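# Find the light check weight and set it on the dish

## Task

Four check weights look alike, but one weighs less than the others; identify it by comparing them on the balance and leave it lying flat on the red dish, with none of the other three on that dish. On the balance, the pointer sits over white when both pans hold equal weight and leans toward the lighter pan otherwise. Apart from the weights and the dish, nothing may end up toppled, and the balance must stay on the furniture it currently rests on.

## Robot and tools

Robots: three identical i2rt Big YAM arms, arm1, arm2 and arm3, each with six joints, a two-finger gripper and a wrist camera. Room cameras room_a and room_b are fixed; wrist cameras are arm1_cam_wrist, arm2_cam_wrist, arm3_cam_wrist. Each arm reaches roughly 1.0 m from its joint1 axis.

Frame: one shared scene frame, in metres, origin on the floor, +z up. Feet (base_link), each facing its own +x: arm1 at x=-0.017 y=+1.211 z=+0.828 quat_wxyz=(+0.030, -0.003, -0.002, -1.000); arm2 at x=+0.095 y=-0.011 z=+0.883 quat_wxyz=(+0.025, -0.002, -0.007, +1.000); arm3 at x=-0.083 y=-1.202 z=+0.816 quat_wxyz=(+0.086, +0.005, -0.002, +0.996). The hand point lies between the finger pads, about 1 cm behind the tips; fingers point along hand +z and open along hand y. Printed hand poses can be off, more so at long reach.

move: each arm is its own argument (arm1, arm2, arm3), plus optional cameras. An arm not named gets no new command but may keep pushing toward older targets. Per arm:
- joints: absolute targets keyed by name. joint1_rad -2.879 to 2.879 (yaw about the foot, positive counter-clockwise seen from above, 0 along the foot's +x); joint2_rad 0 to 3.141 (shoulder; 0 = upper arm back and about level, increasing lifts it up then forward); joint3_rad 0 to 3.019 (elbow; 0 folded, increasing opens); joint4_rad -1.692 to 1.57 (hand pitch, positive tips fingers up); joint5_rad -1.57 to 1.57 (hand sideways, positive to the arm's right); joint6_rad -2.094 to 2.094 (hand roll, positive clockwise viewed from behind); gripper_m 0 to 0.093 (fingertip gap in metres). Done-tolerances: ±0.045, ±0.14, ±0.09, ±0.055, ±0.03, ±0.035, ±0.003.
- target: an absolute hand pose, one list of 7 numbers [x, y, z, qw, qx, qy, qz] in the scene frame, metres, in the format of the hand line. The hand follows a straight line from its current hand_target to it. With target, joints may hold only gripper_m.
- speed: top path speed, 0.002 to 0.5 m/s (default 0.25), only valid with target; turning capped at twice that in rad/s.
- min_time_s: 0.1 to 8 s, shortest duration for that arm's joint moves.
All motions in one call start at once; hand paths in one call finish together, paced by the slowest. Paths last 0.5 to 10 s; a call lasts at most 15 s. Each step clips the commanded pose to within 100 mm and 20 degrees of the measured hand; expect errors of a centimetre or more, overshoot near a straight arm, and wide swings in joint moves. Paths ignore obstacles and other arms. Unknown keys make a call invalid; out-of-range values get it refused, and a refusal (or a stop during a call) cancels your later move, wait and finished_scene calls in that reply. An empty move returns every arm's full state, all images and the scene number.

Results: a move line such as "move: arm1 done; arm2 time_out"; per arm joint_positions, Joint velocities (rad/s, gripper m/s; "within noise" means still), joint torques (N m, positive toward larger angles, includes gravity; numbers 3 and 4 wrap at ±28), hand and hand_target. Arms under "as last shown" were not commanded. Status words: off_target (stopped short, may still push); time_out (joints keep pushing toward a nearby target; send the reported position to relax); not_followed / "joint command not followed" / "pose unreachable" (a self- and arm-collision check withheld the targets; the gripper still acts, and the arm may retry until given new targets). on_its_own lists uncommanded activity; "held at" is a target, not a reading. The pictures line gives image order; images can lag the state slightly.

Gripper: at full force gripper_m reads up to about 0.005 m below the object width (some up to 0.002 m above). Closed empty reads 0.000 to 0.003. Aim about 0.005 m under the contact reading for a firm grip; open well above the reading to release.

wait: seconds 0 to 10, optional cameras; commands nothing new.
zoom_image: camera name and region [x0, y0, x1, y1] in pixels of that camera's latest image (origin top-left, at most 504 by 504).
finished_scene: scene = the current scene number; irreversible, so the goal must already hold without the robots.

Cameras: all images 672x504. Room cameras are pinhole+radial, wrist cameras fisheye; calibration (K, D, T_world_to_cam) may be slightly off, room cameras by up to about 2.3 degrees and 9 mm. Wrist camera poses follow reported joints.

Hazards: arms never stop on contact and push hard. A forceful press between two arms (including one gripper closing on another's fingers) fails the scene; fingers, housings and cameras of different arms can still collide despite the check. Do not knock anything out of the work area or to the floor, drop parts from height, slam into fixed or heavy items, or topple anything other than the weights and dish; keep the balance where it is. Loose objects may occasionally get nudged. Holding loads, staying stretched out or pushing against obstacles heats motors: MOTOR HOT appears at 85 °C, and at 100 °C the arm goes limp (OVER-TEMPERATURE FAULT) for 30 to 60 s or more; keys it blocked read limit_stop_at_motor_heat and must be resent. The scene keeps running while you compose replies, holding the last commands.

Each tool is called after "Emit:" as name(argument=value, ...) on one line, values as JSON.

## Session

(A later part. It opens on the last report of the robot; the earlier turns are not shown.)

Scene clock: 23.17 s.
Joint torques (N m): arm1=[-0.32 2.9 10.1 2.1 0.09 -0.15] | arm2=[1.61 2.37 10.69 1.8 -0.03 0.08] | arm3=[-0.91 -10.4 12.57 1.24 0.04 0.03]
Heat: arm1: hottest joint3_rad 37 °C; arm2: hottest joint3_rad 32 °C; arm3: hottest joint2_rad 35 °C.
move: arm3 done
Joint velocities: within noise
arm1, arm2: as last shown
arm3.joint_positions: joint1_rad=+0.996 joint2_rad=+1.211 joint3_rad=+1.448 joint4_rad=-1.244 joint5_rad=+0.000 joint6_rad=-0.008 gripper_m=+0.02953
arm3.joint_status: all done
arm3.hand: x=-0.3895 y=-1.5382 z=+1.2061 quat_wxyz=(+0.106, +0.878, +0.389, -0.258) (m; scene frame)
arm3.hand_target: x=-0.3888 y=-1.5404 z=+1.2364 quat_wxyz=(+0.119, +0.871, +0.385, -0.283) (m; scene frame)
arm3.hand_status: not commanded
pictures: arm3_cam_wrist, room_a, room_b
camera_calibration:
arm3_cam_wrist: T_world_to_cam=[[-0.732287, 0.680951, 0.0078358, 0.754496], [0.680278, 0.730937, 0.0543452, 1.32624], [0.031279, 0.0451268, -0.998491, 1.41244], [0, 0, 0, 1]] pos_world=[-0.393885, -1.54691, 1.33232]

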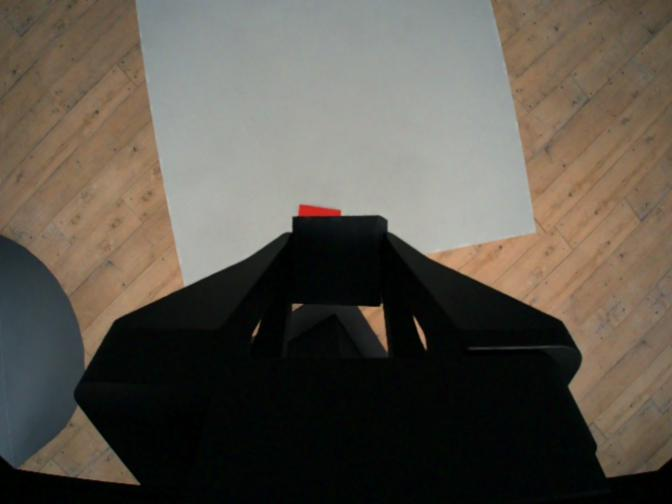

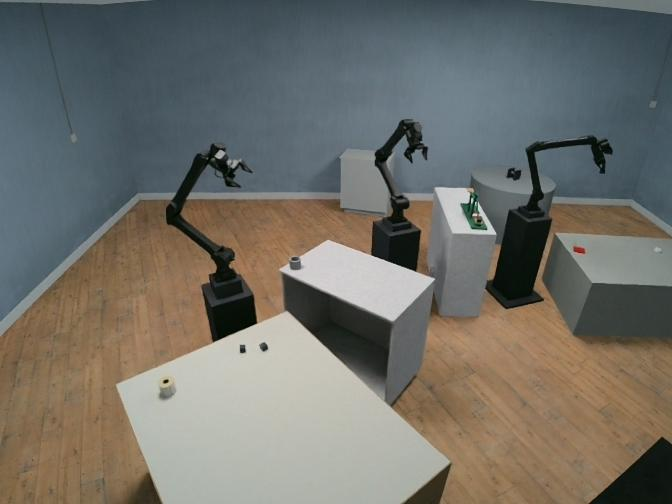

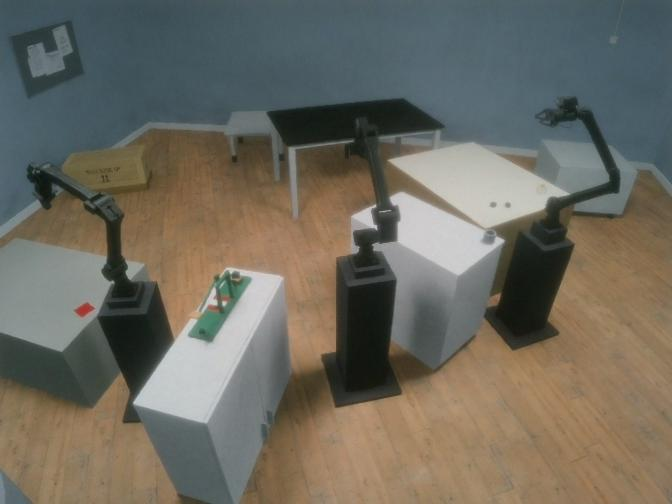

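Emit:
move(arm3={"target":[-0.355,-1.555,0.73,0.1328,0.8558,0.4209,-0.2698],"speed":0.3}, cameras=["arm3_cam_wrist","room_a","room_b"])

Scene clock: 26.43 s.
Joint torques (N m): arm1=[-0.38 3.08 9.88 2.13 0.1 -0.15] | arm2=[1.67 2.43 10.76 1.76 -0.03 0.09] | arm3=[-0.67 -11.28 4.74 2.26 -0.02 0.03]
Heat: arm1: hottest joint3_rad 37 °C; arm2: hottest joint3_rad 33 °C; arm3: hottest joint2_rad 35 °C.
move: arm3 done
Joint velocities: within noise
arm1, arm2: as last shown
arm3.joint_positions: joint1_rad=+1.079 joint2_rad=+1.810 joint3_rad=+0.561 joint4_rad=+0.274 joint5_rad=-0.007 joint6_rad=-0.002 gripper_m=+0.02953
arm3.joint_status: not commanded
arm3.hand: x=-0.3528 y=-1.5465 z=+0.7314 quat_wxyz=(+0.127, +0.858, +0.422, -0.265) (m; scene frame)
arm3.hand_target: x=-0.3549 y=-1.5549 z=+0.7301 quat_wxyz=(+0.133, +0.856, +0.421, -0.270) (m; scene frame)
arm3.hand_status: done (0.009 m and 0.9 deg from the pose sent, 0.478 m and 5.5 deg at the start)
pictures: arm3_cam_wrist, room_a, room_b
camera_calibration:
arm3_cam_wrist: T_world_to_cam=[[-0.785977, 0.618254, -0.00133894, 0.681634], [0.618069, 0.785792, 0.0228339, 1.41908], [0.0151693, 0.0171194, -0.999738, 0.8896], [0, 0, 0, 1]] pos_world=[-0.354837, -1.55176, 0.857876]

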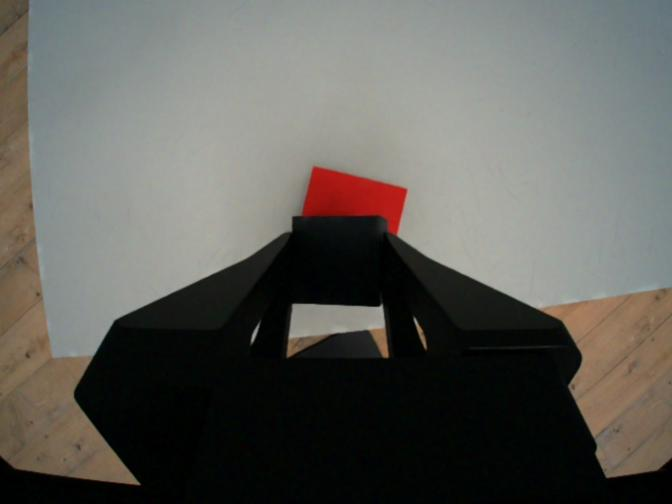

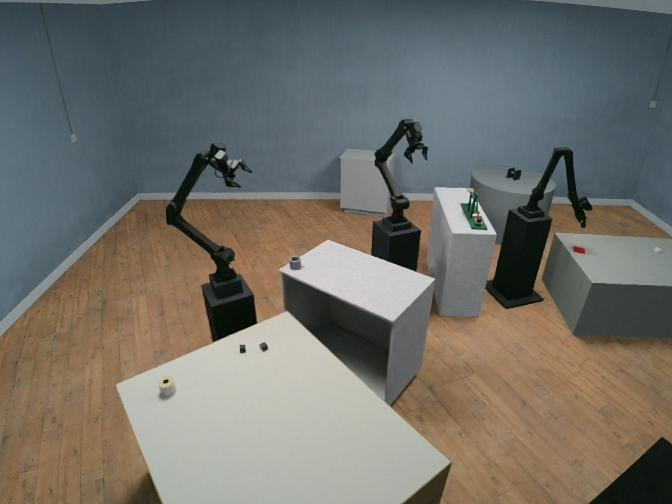

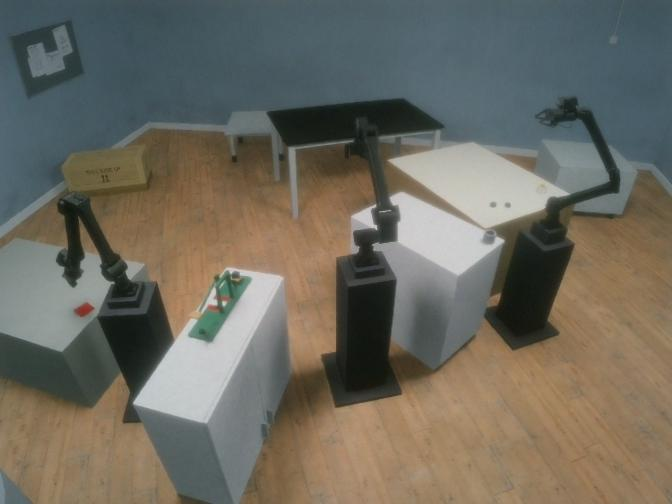

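Emit:
move(arm3={"target":[-0.377,-1.570,0.555,0.1328,0.8558,0.4209,-0.2698],"speed":0.2}, cameras=["arm3_cam_wrist","room_a","room_b"])

Emit:
zoom_image(camera="room_a", region=[545, 210, 615, 270])

Emit:
zoom_image(camera="room_b", region=[45, 255, 125, 335])

Scene clock: 28.60 s.
Joint torques (N m): arm1=[-0.15 3.14 9.92 2.09 0.11 -0.16] | arm2=[1.67 2.14 10.78 1.76 -0.02 0.09] | arm3=[-2.02 -14.8 1.36 2.14 -0.08 -0.1]
Heat: arm1: hottest joint3_rad 37 °C; arm2: hottest joint3_rad 33 °C; arm3: hottest joint2_rad 35 °C.
move: arm3 done
Joint velocities: within noise
arm1, arm2: as last shown
arm3.joint_positions: joint1_rad=+1.077 joint2_rad=+2.423 joint3_rad=+0.792 joint4_rad=+0.662 joint5_rad=-0.015 joint6_rad=-0.002 gripper_m=+0.02953
arm3.joint_status: not commanded
arm3.hand: x=-0.3736 y=-1.5707 z=+0.5600 quat_wxyz=(+0.132, +0.857, +0.422, -0.267) (m; scene frame)
arm3.hand_target: x=-0.3770 y=-1.5699 z=+0.5551 quat_wxyz=(+0.133, +0.856, +0.421, -0.270) (m; scene frame)
arm3.hand_status: done (0.006 m and 0.4 deg from the pose sent, 0.180 m and 0.9 deg at the start)
pictures: arm3_cam_wrist, room_a, room_b
camera_calibration:
arm3_cam_wrist: T_world_to_cam=[[-0.787404, 0.616385, -0.00798857, 0.680192], [0.616224, 0.787407, 0.0160707, 1.46053], [0.016196, 0.00773137, -0.999839, 0.70462], [0, 0, 0, 1]] pos_world=[-0.375841, -1.57474, 0.686469]

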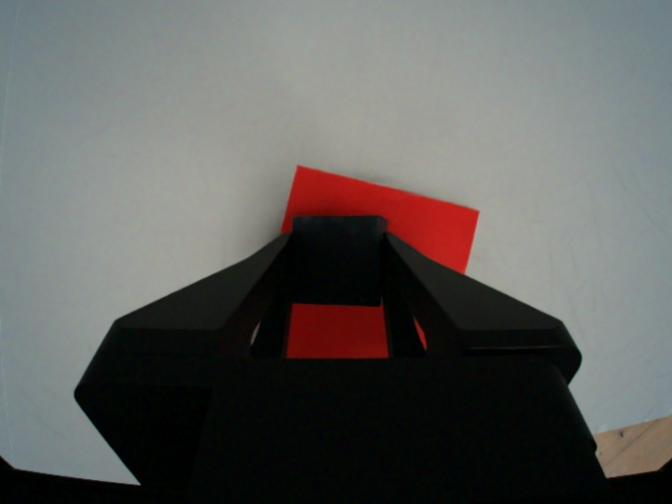

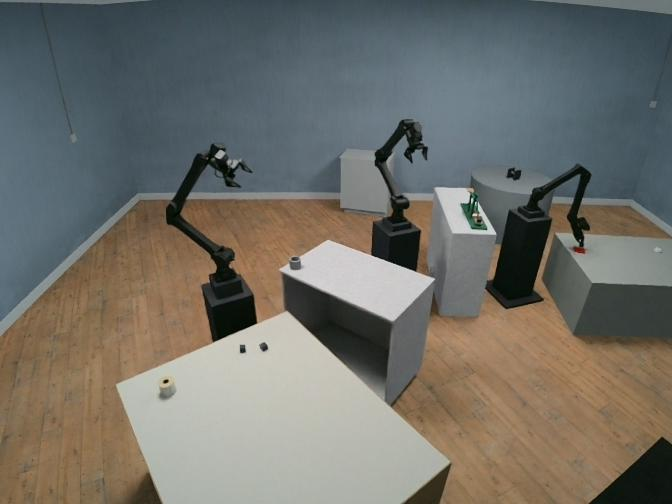

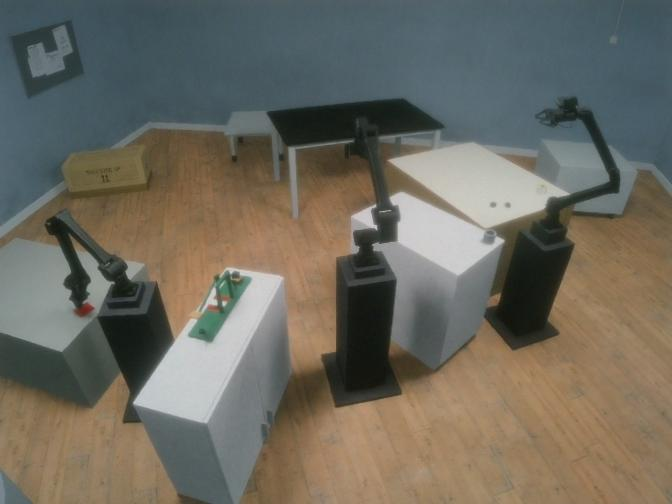

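Scaled by 7.200 from the camera's 672x504 image, which has a finer 960x720 frame.

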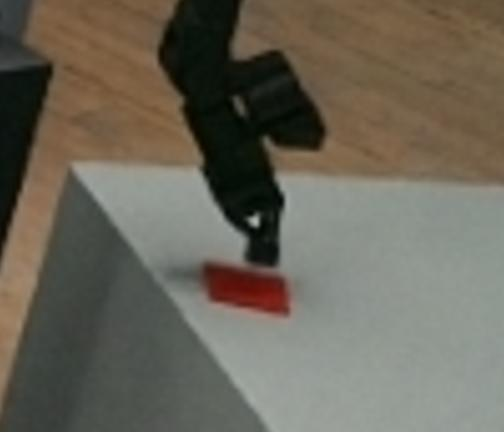

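Scaled by 6.300 from the camera's 672x504 image, which has a finer 960x720 frame.

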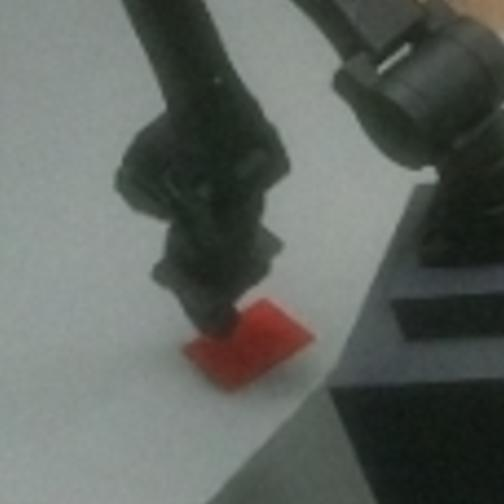

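Emit:
move(arm3={"target":[-0.381,-1.555,0.532,0.1328,0.8558,0.4209,-0.2698],"speed":0.1}, cameras=["arm3_cam_wrist","room_a","room_b"])

Emit:
zoom_image(camera="room_a", region=[555, 220, 605, 260])

Emit:
zoom_image(camera="room_b", region=[60, 280, 110, 330])

Scene clock: 30.07 s.
Joint torques (N m): arm1=[-0.44 2.55 10.03 2.19 0.09 -0.13] | arm2=[1.44 2.32 10.77 1.8 -0.04 0.07] | arm3=[-1.73 -14.33 0.88 2.17 -0.1 -0.11]
Heat: arm1: hottest joint3_rad 37 °C; arm2: hottest joint3_rad 33 °C; arm3: hottest joint2_rad 35 °C.
move: arm3 done
Joint velocities: within noise
arm1, arm2: as last shown
arm3.joint_positions: joint1_rad=+1.042 joint2_rad=+2.490 joint3_rad=+0.809 joint4_rad=+0.719 joint5_rad=-0.035 joint6_rad=-0.026 gripper_m=+0.02953
arm3.joint_status: not commanded
arm3.hand: x=-0.3805 y=-1.5583 z=+0.5400 quat_wxyz=(+0.134, +0.857, +0.419, -0.269) (m; scene frame)
arm3.hand_target: x=-0.3808 y=-1.5549 z=+0.5321 quat_wxyz=(+0.133, +0.856, +0.421, -0.270) (m; scene frame)
arm3.hand_status: done (0.009 m and 0.2 deg from the pose sent, 0.033 m and 0.4 deg at the start)
pictures: arm3_cam_wrist, room_a, room_b
camera_calibration:
arm3_cam_wrist: T_world_to_cam=[[-0.784836, 0.61962, -0.0101181, 0.674095], [0.619557, 0.784901, 0.00888457, 1.45659], [0.0134468, 0.000704184, -0.999909, 0.67274], [0, 0, 0, 1]] pos_world=[-0.382433, -1.56144, 0.666558]

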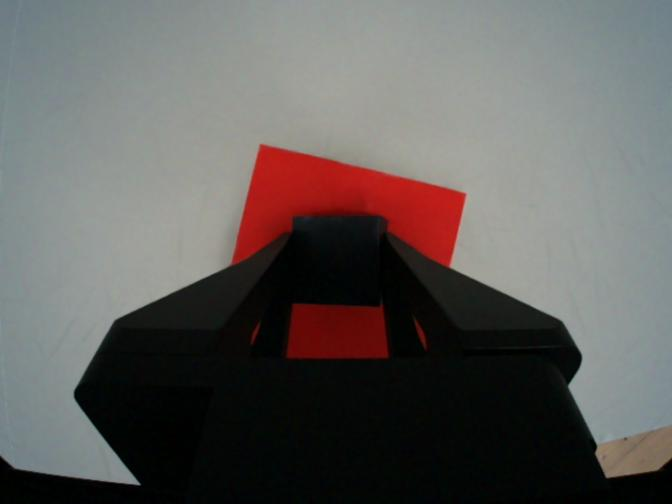

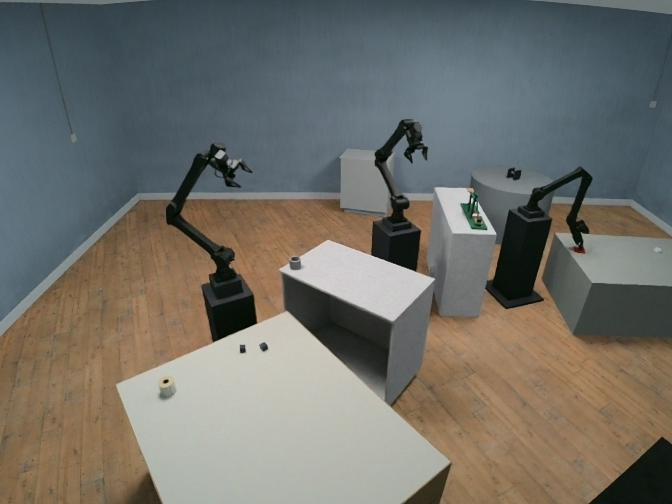

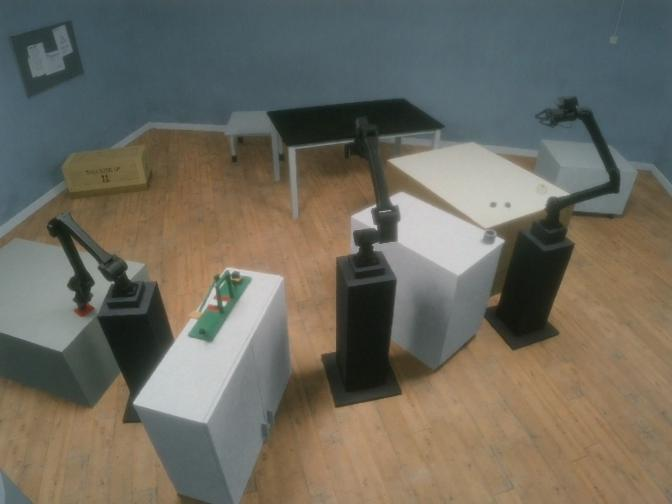

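Scaled by 10.080 from the camera's 672x504 image, which has a finer 960x720 frame.

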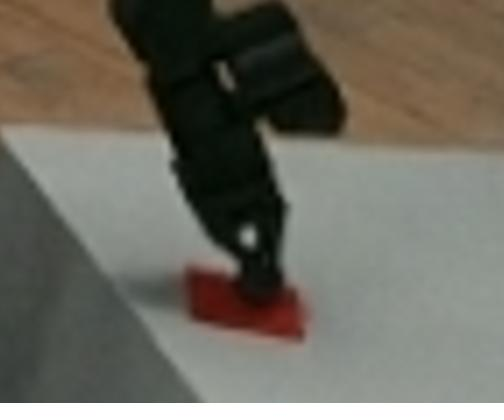

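Scaled by 10.080 from the camera's 672x504 image, which has a finer 960x720 frame.

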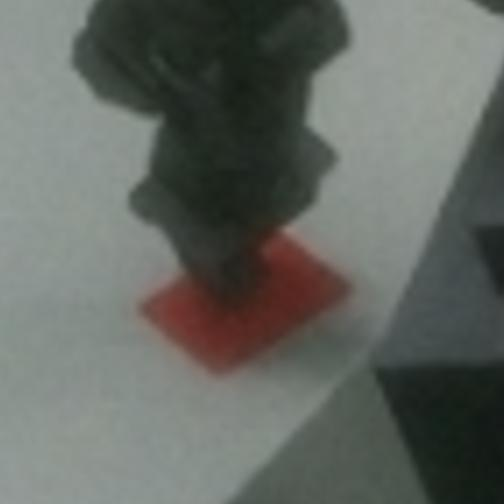

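Emit:
move(arm3={"target":[-0.379,-1.552,0.520,0.1328,0.8558,0.4209,-0.2698],"speed":0.06})

Emit:
move(arm3={"target":[-0.379,-1.552,0.512,0.1328,0.8558,0.4209,-0.2698],"speed":0.04}, cameras=["arm3_cam_wrist","room_a"])

Emit:
zoom_image(camera="room_a", region=[555, 220, 605, 260])

Emit:
zoom_image(camera="arm3_cam_wrist", region=[220, 130, 480, 340])

Scene clock: 31.37 s.
Joint torques (N m): arm1=[-0.73 2.61 9.89 2.11 0.11 -0.16] | arm2=[1.44 2.2 10.71 1.74 -0.02 0.09] | arm3=[-1.9 -12.75 1.28 1.96 -0.1 -0.14]
Heat: arm1: hottest joint3_rad 38 °C; arm2: hottest joint3_rad 34 °C; arm3: hottest joint2_rad 35 °C.
move: arm3 off_target
Joint velocities: within noise
arm1.joint_positions: joint1_rad=+0.776 joint2_rad=+0.602 joint3_rad=+1.507 joint4_rad=-1.261 joint5_rad=+0.098 joint6_rad=+0.607 gripper_m=+0.09396
arm1.joint_status: not commanded
arm1.hand: x=-0.1701 y=+1.0660 z=+1.4453 quat_wxyz=(-0.349, -0.815, -0.066, +0.458) (m; scene frame)
arm1.hand_target: x=-0.1672 y=+1.0692 z=+1.4585 quat_wxyz=(-0.357, -0.807, -0.065, +0.467) (m; scene frame)
arm1.hand_status: not commanded
arm2.joint_positions: joint1_rad=+0.021 joint2_rad=+0.603 joint3_rad=+1.379 joint4_rad=-1.633 joint5_rad=-0.031 joint6_rad=+0.148 gripper_m=+0.09396
arm2.joint_status: not commanded
arm2.hand: x=-0.0901 y=-0.0176 z=+1.3638 quat_wxyz=(+0.028, +0.934, -0.076, -0.347) (m; scene frame)
arm2.hand_target: x=-0.0886 y=-0.0177 z=+1.3731 quat_wxyz=(+0.029, +0.930, -0.075, -0.358) (m; scene frame)
arm2.hand_status: not commanded
arm3.joint_positions: joint1_rad=+1.042 joint2_rad=+2.505 joint3_rad=+0.813 joint4_rad=+0.754 joint5_rad=-0.035 joint6_rad=-0.026 gripper_m=+0.02953
arm3.joint_status: not commanded
arm3.hand: x=-0.3825 y=-1.5608 z=+0.5388 quat_wxyz=(+0.139, +0.853, +0.418, -0.280) (m; scene frame)
arm3.hand_target: x=-0.3783 y=-1.5515 z=+0.5209 quat_wxyz=(+0.133, +0.856, +0.421, -0.270) (m; scene frame)
arm3.hand_status: off_target (0.021 m and 1.4 deg from the pose sent, 0.021 m and 0.2 deg at the start)
pictures: none

Scene clock: 32.33 s.
Joint torques (N m): arm1=[-0.62 2.9 10.02 2.06 0.08 -0.13] | arm2=[1.44 2.2 10.76 1.76 -0.02 0.11] | arm3=[-1.79 -11.99 1.51 1.66 -0.04 -0.14]
Heat: arm1: hottest joint3_rad 38 °C; arm2: hottest joint3_rad 34 °C; arm3: hottest joint2_rad 35 °C.
move: arm3 off_target
Joint velocities: within noise
arm1, arm2: as last shown
arm3.joint_positions: joint1_rad=+1.042 joint2_rad=+2.513 joint3_rad=+0.822 joint4_rad=+0.772 joint5_rad=-0.037 joint6_rad=-0.026 gripper_m=+0.02953
arm3.joint_status: not commanded
arm3.hand: x=-0.3857 y=-1.5650 z=+0.5386 quat_wxyz=(+0.143, +0.850, +0.417, -0.287) (m; scene frame)
arm3.hand_target: x=-0.3780 y=-1.5513 z=+0.5138 quat_wxyz=(+0.133, +0.856, +0.421, -0.270) (m; scene frame)
arm3.hand_status: off_target (0.030 m and 2.4 deg from the pose sent, 0.028 m and 1.4 deg at the start)
pictures: arm3_cam_wrist, room_a
camera_calibration:
arm3_cam_wrist: T_world_to_cam=[[-0.786226, 0.617848, -0.0105999, 0.671211], [0.61782, 0.785622, -0.0331099, 1.48816], [-0.0121294, -0.0325807, -0.999396, 0.609171], [0, 0, 0, 1]] pos_world=[-0.384301, -1.56399, 0.66519]

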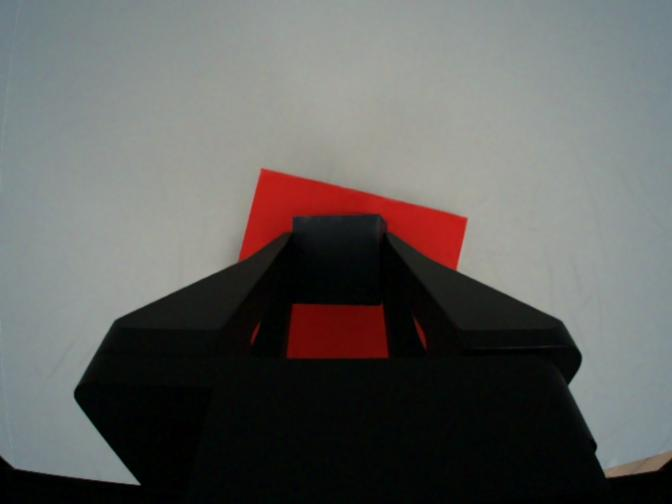

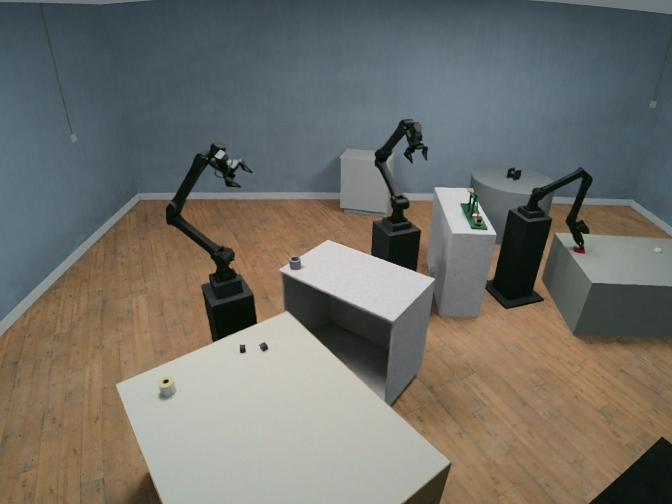

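Scaled by 10.080 from the camera's 672x504 image, which has a finer 960x720 frame.

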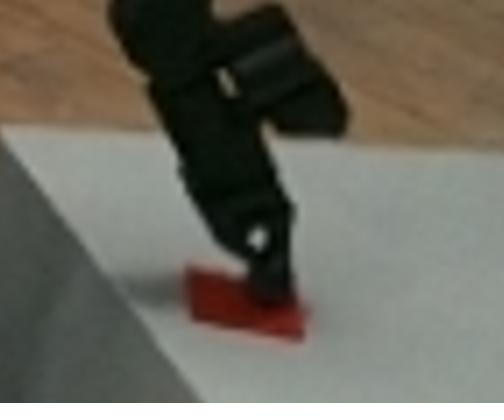

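Scaled by 1.938 from the camera's 672x504 image, which has a finer 960x720 frame.

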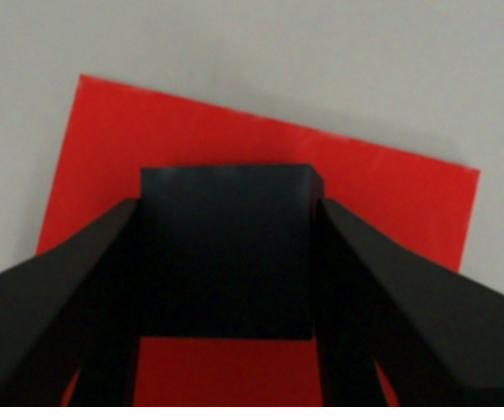

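Emit:
move(arm3={"target":[-0.383,-1.560,0.534,0.1328,0.8558,0.4209,-0.2698],"speed":0.05})

Emit:
move(arm3={"joints":{"gripper_m":0.037}}, cameras=["arm3_cam_wrist"])

Emit:
zoom_image(camera="arm3_cam_wrist", region=[220, 130, 480, 340])

Scene clock: 33.77 s.
Joint torques (N m): arm1=[-0.15 2.61 9.83 2.09 0.08 -0.14] | arm2=[1.61 2.37 10.74 1.74 -0.03 0.08] | arm3=[-1.38 -16.03 0.46 0.85 0.09 -0.1]
Heat: arm1: hottest joint3_rad 38 °C; arm2: hottest joint3_rad 34 °C; arm3: hottest joint2_rad 35 °C.
move: arm3 done
Joint velocities: within noise
arm1, arm2: as last shown
arm3.joint_positions: joint1_rad=+1.042 joint2_rad=+2.503 joint3_rad=+0.825 joint4_rad=+0.739 joint5_rad=-0.037 joint6_rad=-0.026 gripper_m=+0.02953
arm3.joint_status: not commanded
arm3.hand: x=-0.3855 y=-1.5647 z=+0.5389 quat_wxyz=(+0.139, +0.853, +0.418, -0.279) (m; scene frame)
arm3.hand_target: x=-0.3830 y=-1.5601 z=+0.5342 quat_wxyz=(+0.133, +0.856, +0.421, -0.270) (m; scene frame)
arm3.hand_status: done (0.007 m and 1.3 deg from the pose sent, 0.007 m and 2.4 deg at the start)
pictures: none

Scene clock: 34.33 s.
Joint torques (N m): arm1=[-0.44 3.31 9.92 2.15 0.09 -0.12] | arm2=[1.49 2.32 10.8 1.78 -0.04 0.08] | arm3=[-1.38 -15.97 0.4 1.22 0.06 -0.11]
Heat: arm1: hottest joint3_rad 38 °C; arm2: hottest joint3_rad 34 °C; arm3: hottest joint2_rad 35 °C.
move: arm3 done
Joint velocities: within noise
arm1, arm2: as last shown
arm3.joint_positions: joint1_rad=+1.042 joint2_rad=+2.503 joint3_rad=+0.825 joint4_rad=+0.729 joint5_rad=-0.036 joint6_rad=-0.026 gripper_m=+0.03690
arm3.joint_status: all done
arm3.hand: x=-0.3844 y=-1.5633 z=+0.5375 quat_wxyz=(+0.137, +0.855, +0.419, -0.275) (m; scene frame)
arm3.hand_target: x=-0.3829 y=-1.5600 z=+0.5342 quat_wxyz=(+0.133, +0.856, +0.421, -0.270) (m; scene frame)
arm3.hand_status: not commanded
pictures: arm3_cam_wrist
camera_calibration:
arm3_cam_wrist: T_world_to_cam=[[-0.78557, 0.618675, -0.0109691, 0.672824], [0.618745, 0.785579, -0.00445728, 1.47082], [0.00585946, -0.0102886, -0.99993, 0.650147], [0, 0, 0, 1]] pos_world=[-0.385324, -1.56502, 0.664037]

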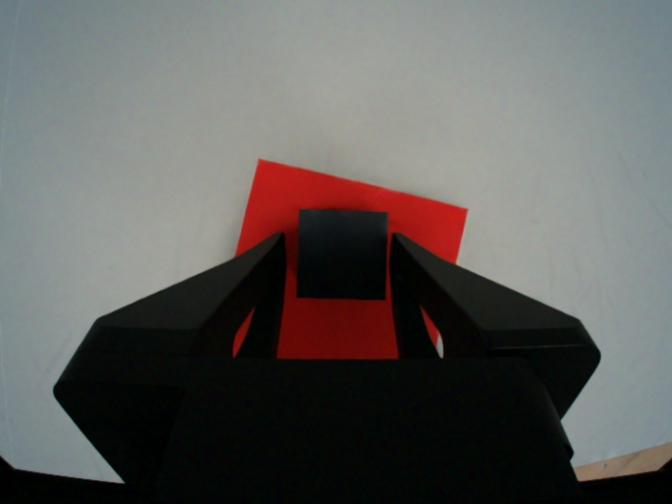

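Scaled by 1.938 from the camera's 672x504 image, which has a finer 960x720 frame.

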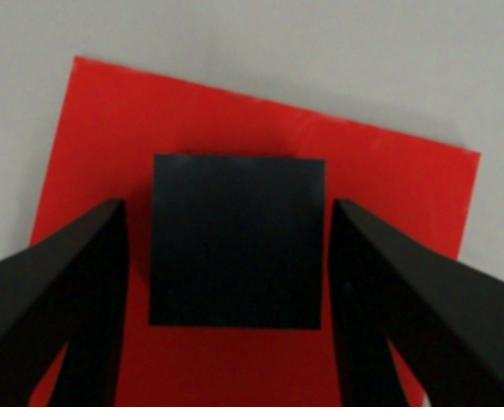

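Emit:
move(arm3={"joints":{"gripper_m":0.06}})

Emit:
move(arm3={"target":[-0.365,-1.538,0.67,0.1328,0.8558,0.4209,-0.2698],"speed":0.15}, cameras=["arm3_cam_wrist","room_a","room_b"])

Emit:
zoom_image(camera="room_a", region=[555, 220, 605, 260])

Emit:
zoom_image(camera="room_b", region=[60, 260, 260, 350])

Scene clock: 35.10 s.
Joint torques (N m): arm1=[0.09 2.73 9.95 2.28 0.08 -0.15] | arm2=[1.61 2.26 10.74 1.81 -0.04 0.09] | arm3=[-1.38 -15.97 0.4 1.18 0.07 -0.1]
Heat: arm1: hottest joint3_rad 38 °C; arm2: hottest joint3_rad 34 °C; arm3: hottest joint2_rad 35 °C.
move: arm3 done
Joint velocities: within noise
arm1, arm2: as last shown
arm3.joint_positions: joint1_rad=+1.042 joint2_rad=+2.503 joint3_rad=+0.825 joint4_rad=+0.729 joint5_rad=-0.036 joint6_rad=-0.026 gripper_m=+0.05982
arm3.joint_status: all done
arm3.hand: x=-0.3844 y=-1.5633 z=+0.5375 quat_wxyz=(+0.137, +0.855, +0.419, -0.275) (m; scene frame)
arm3.hand_target: x=-0.3829 y=-1.5600 z=+0.5342 quat_wxyz=(+0.133, +0.856, +0.421, -0.270) (m; scene frame)
arm3.hand_status: not commanded
pictures: none

Scene clock: 36.87 s.
Joint torques (N m): arm1=[-0.21 3.02 10.02 2.18 0.1 -0.14] | arm2=[1.49 2.37 10.7 1.78 -0.03 0.09] | arm3=[-1.79 -14.45 1.63 1.18 -0.07 -0.12]
Heat: arm1: hottest joint3_rad 38 °C; arm2: hottest joint3_rad 34 °C; arm3: hottest joint2_rad 36 °C.
move: arm3 done
Joint velocities: within noise
arm1, arm2: as last shown
arm3.joint_positions: joint1_rad=+1.042 joint2_rad=+2.056 joint3_rad=+0.589 joint4_rad=+0.509 joint5_rad=-0.036 joint6_rad=-0.027 gripper_m=+0.05990
arm3.joint_status: not commanded
arm3.hand: x=-0.3640 y=-1.5412 z=+0.6679 quat_wxyz=(+0.135, +0.856, +0.420, -0.271) (m; scene frame)
arm3.hand_target: x=-0.3650 y=-1.5381 z=+0.6700 quat_wxyz=(+0.133, +0.856, +0.421, -0.270) (m; scene frame)
arm3.hand_status: done (0.004 m and 0.3 deg from the pose sent, 0.136 m and 0.8 deg at the start)
pictures: arm3_cam_wrist, room_a, room_b
camera_calibration:
arm3_cam_wrist: T_world_to_cam=[[-0.785991, 0.618146, -0.0106455, 0.67551], [0.618128, 0.786059, 0.00533964, 1.43546], [0.0116686, -0.00238335, -0.999929, 0.794983], [0, 0, 0, 1]] pos_world=[-0.365632, -1.54403, 0.794453]

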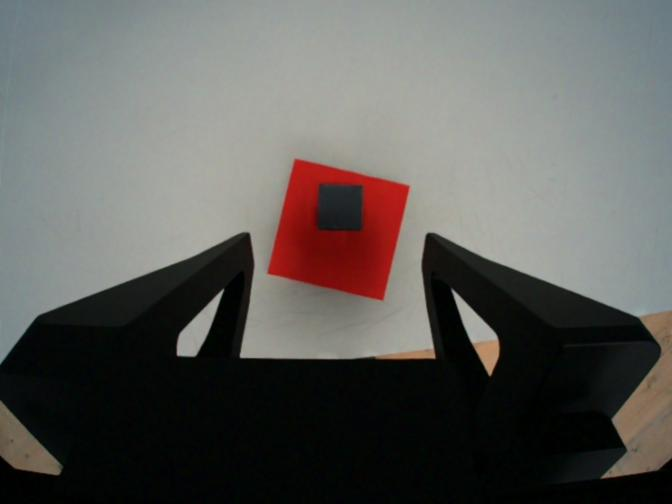

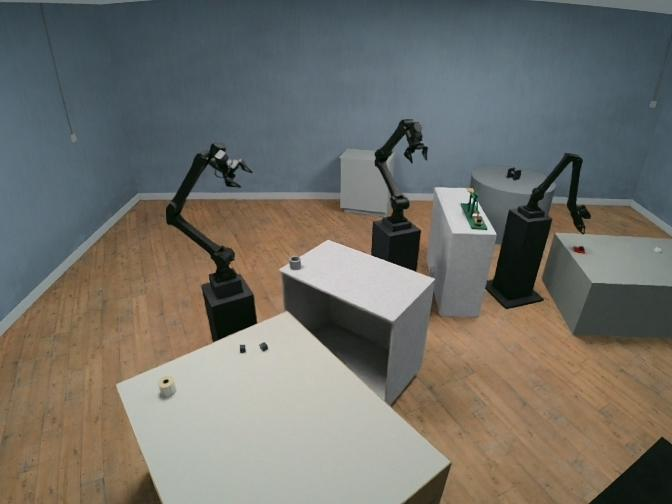

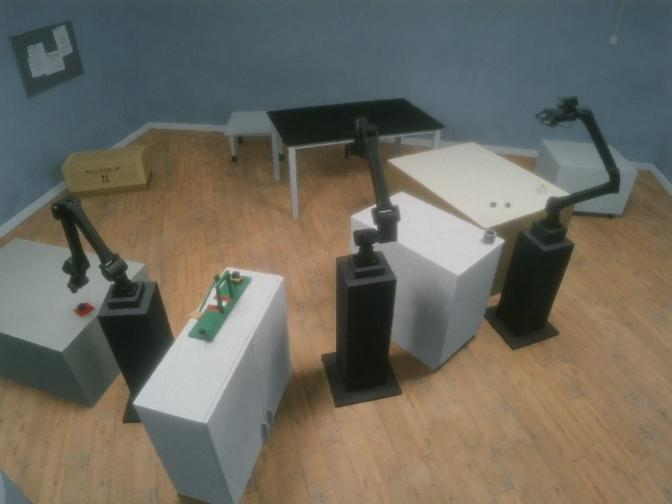

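Scaled by 10.080 from the camera's 672x504 image, which has a finer 960x720 frame.

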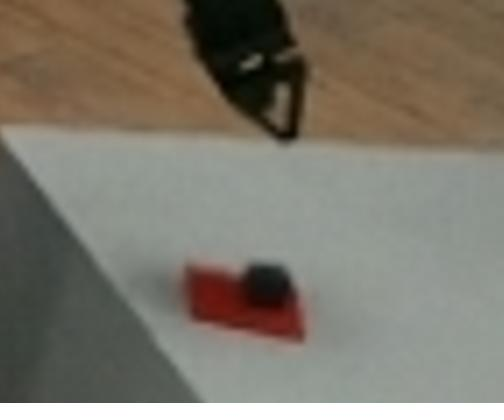

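Scaled by 2.520 from the camera's 672x504 image, which has a finer 960x720 frame.

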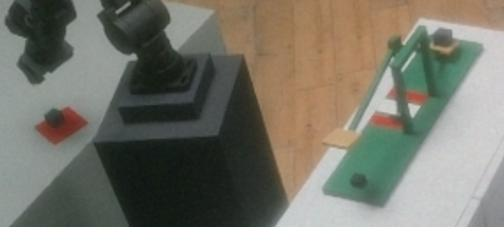

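Emit:
finished_scene(scene=2)

The scene is finished: the task was done.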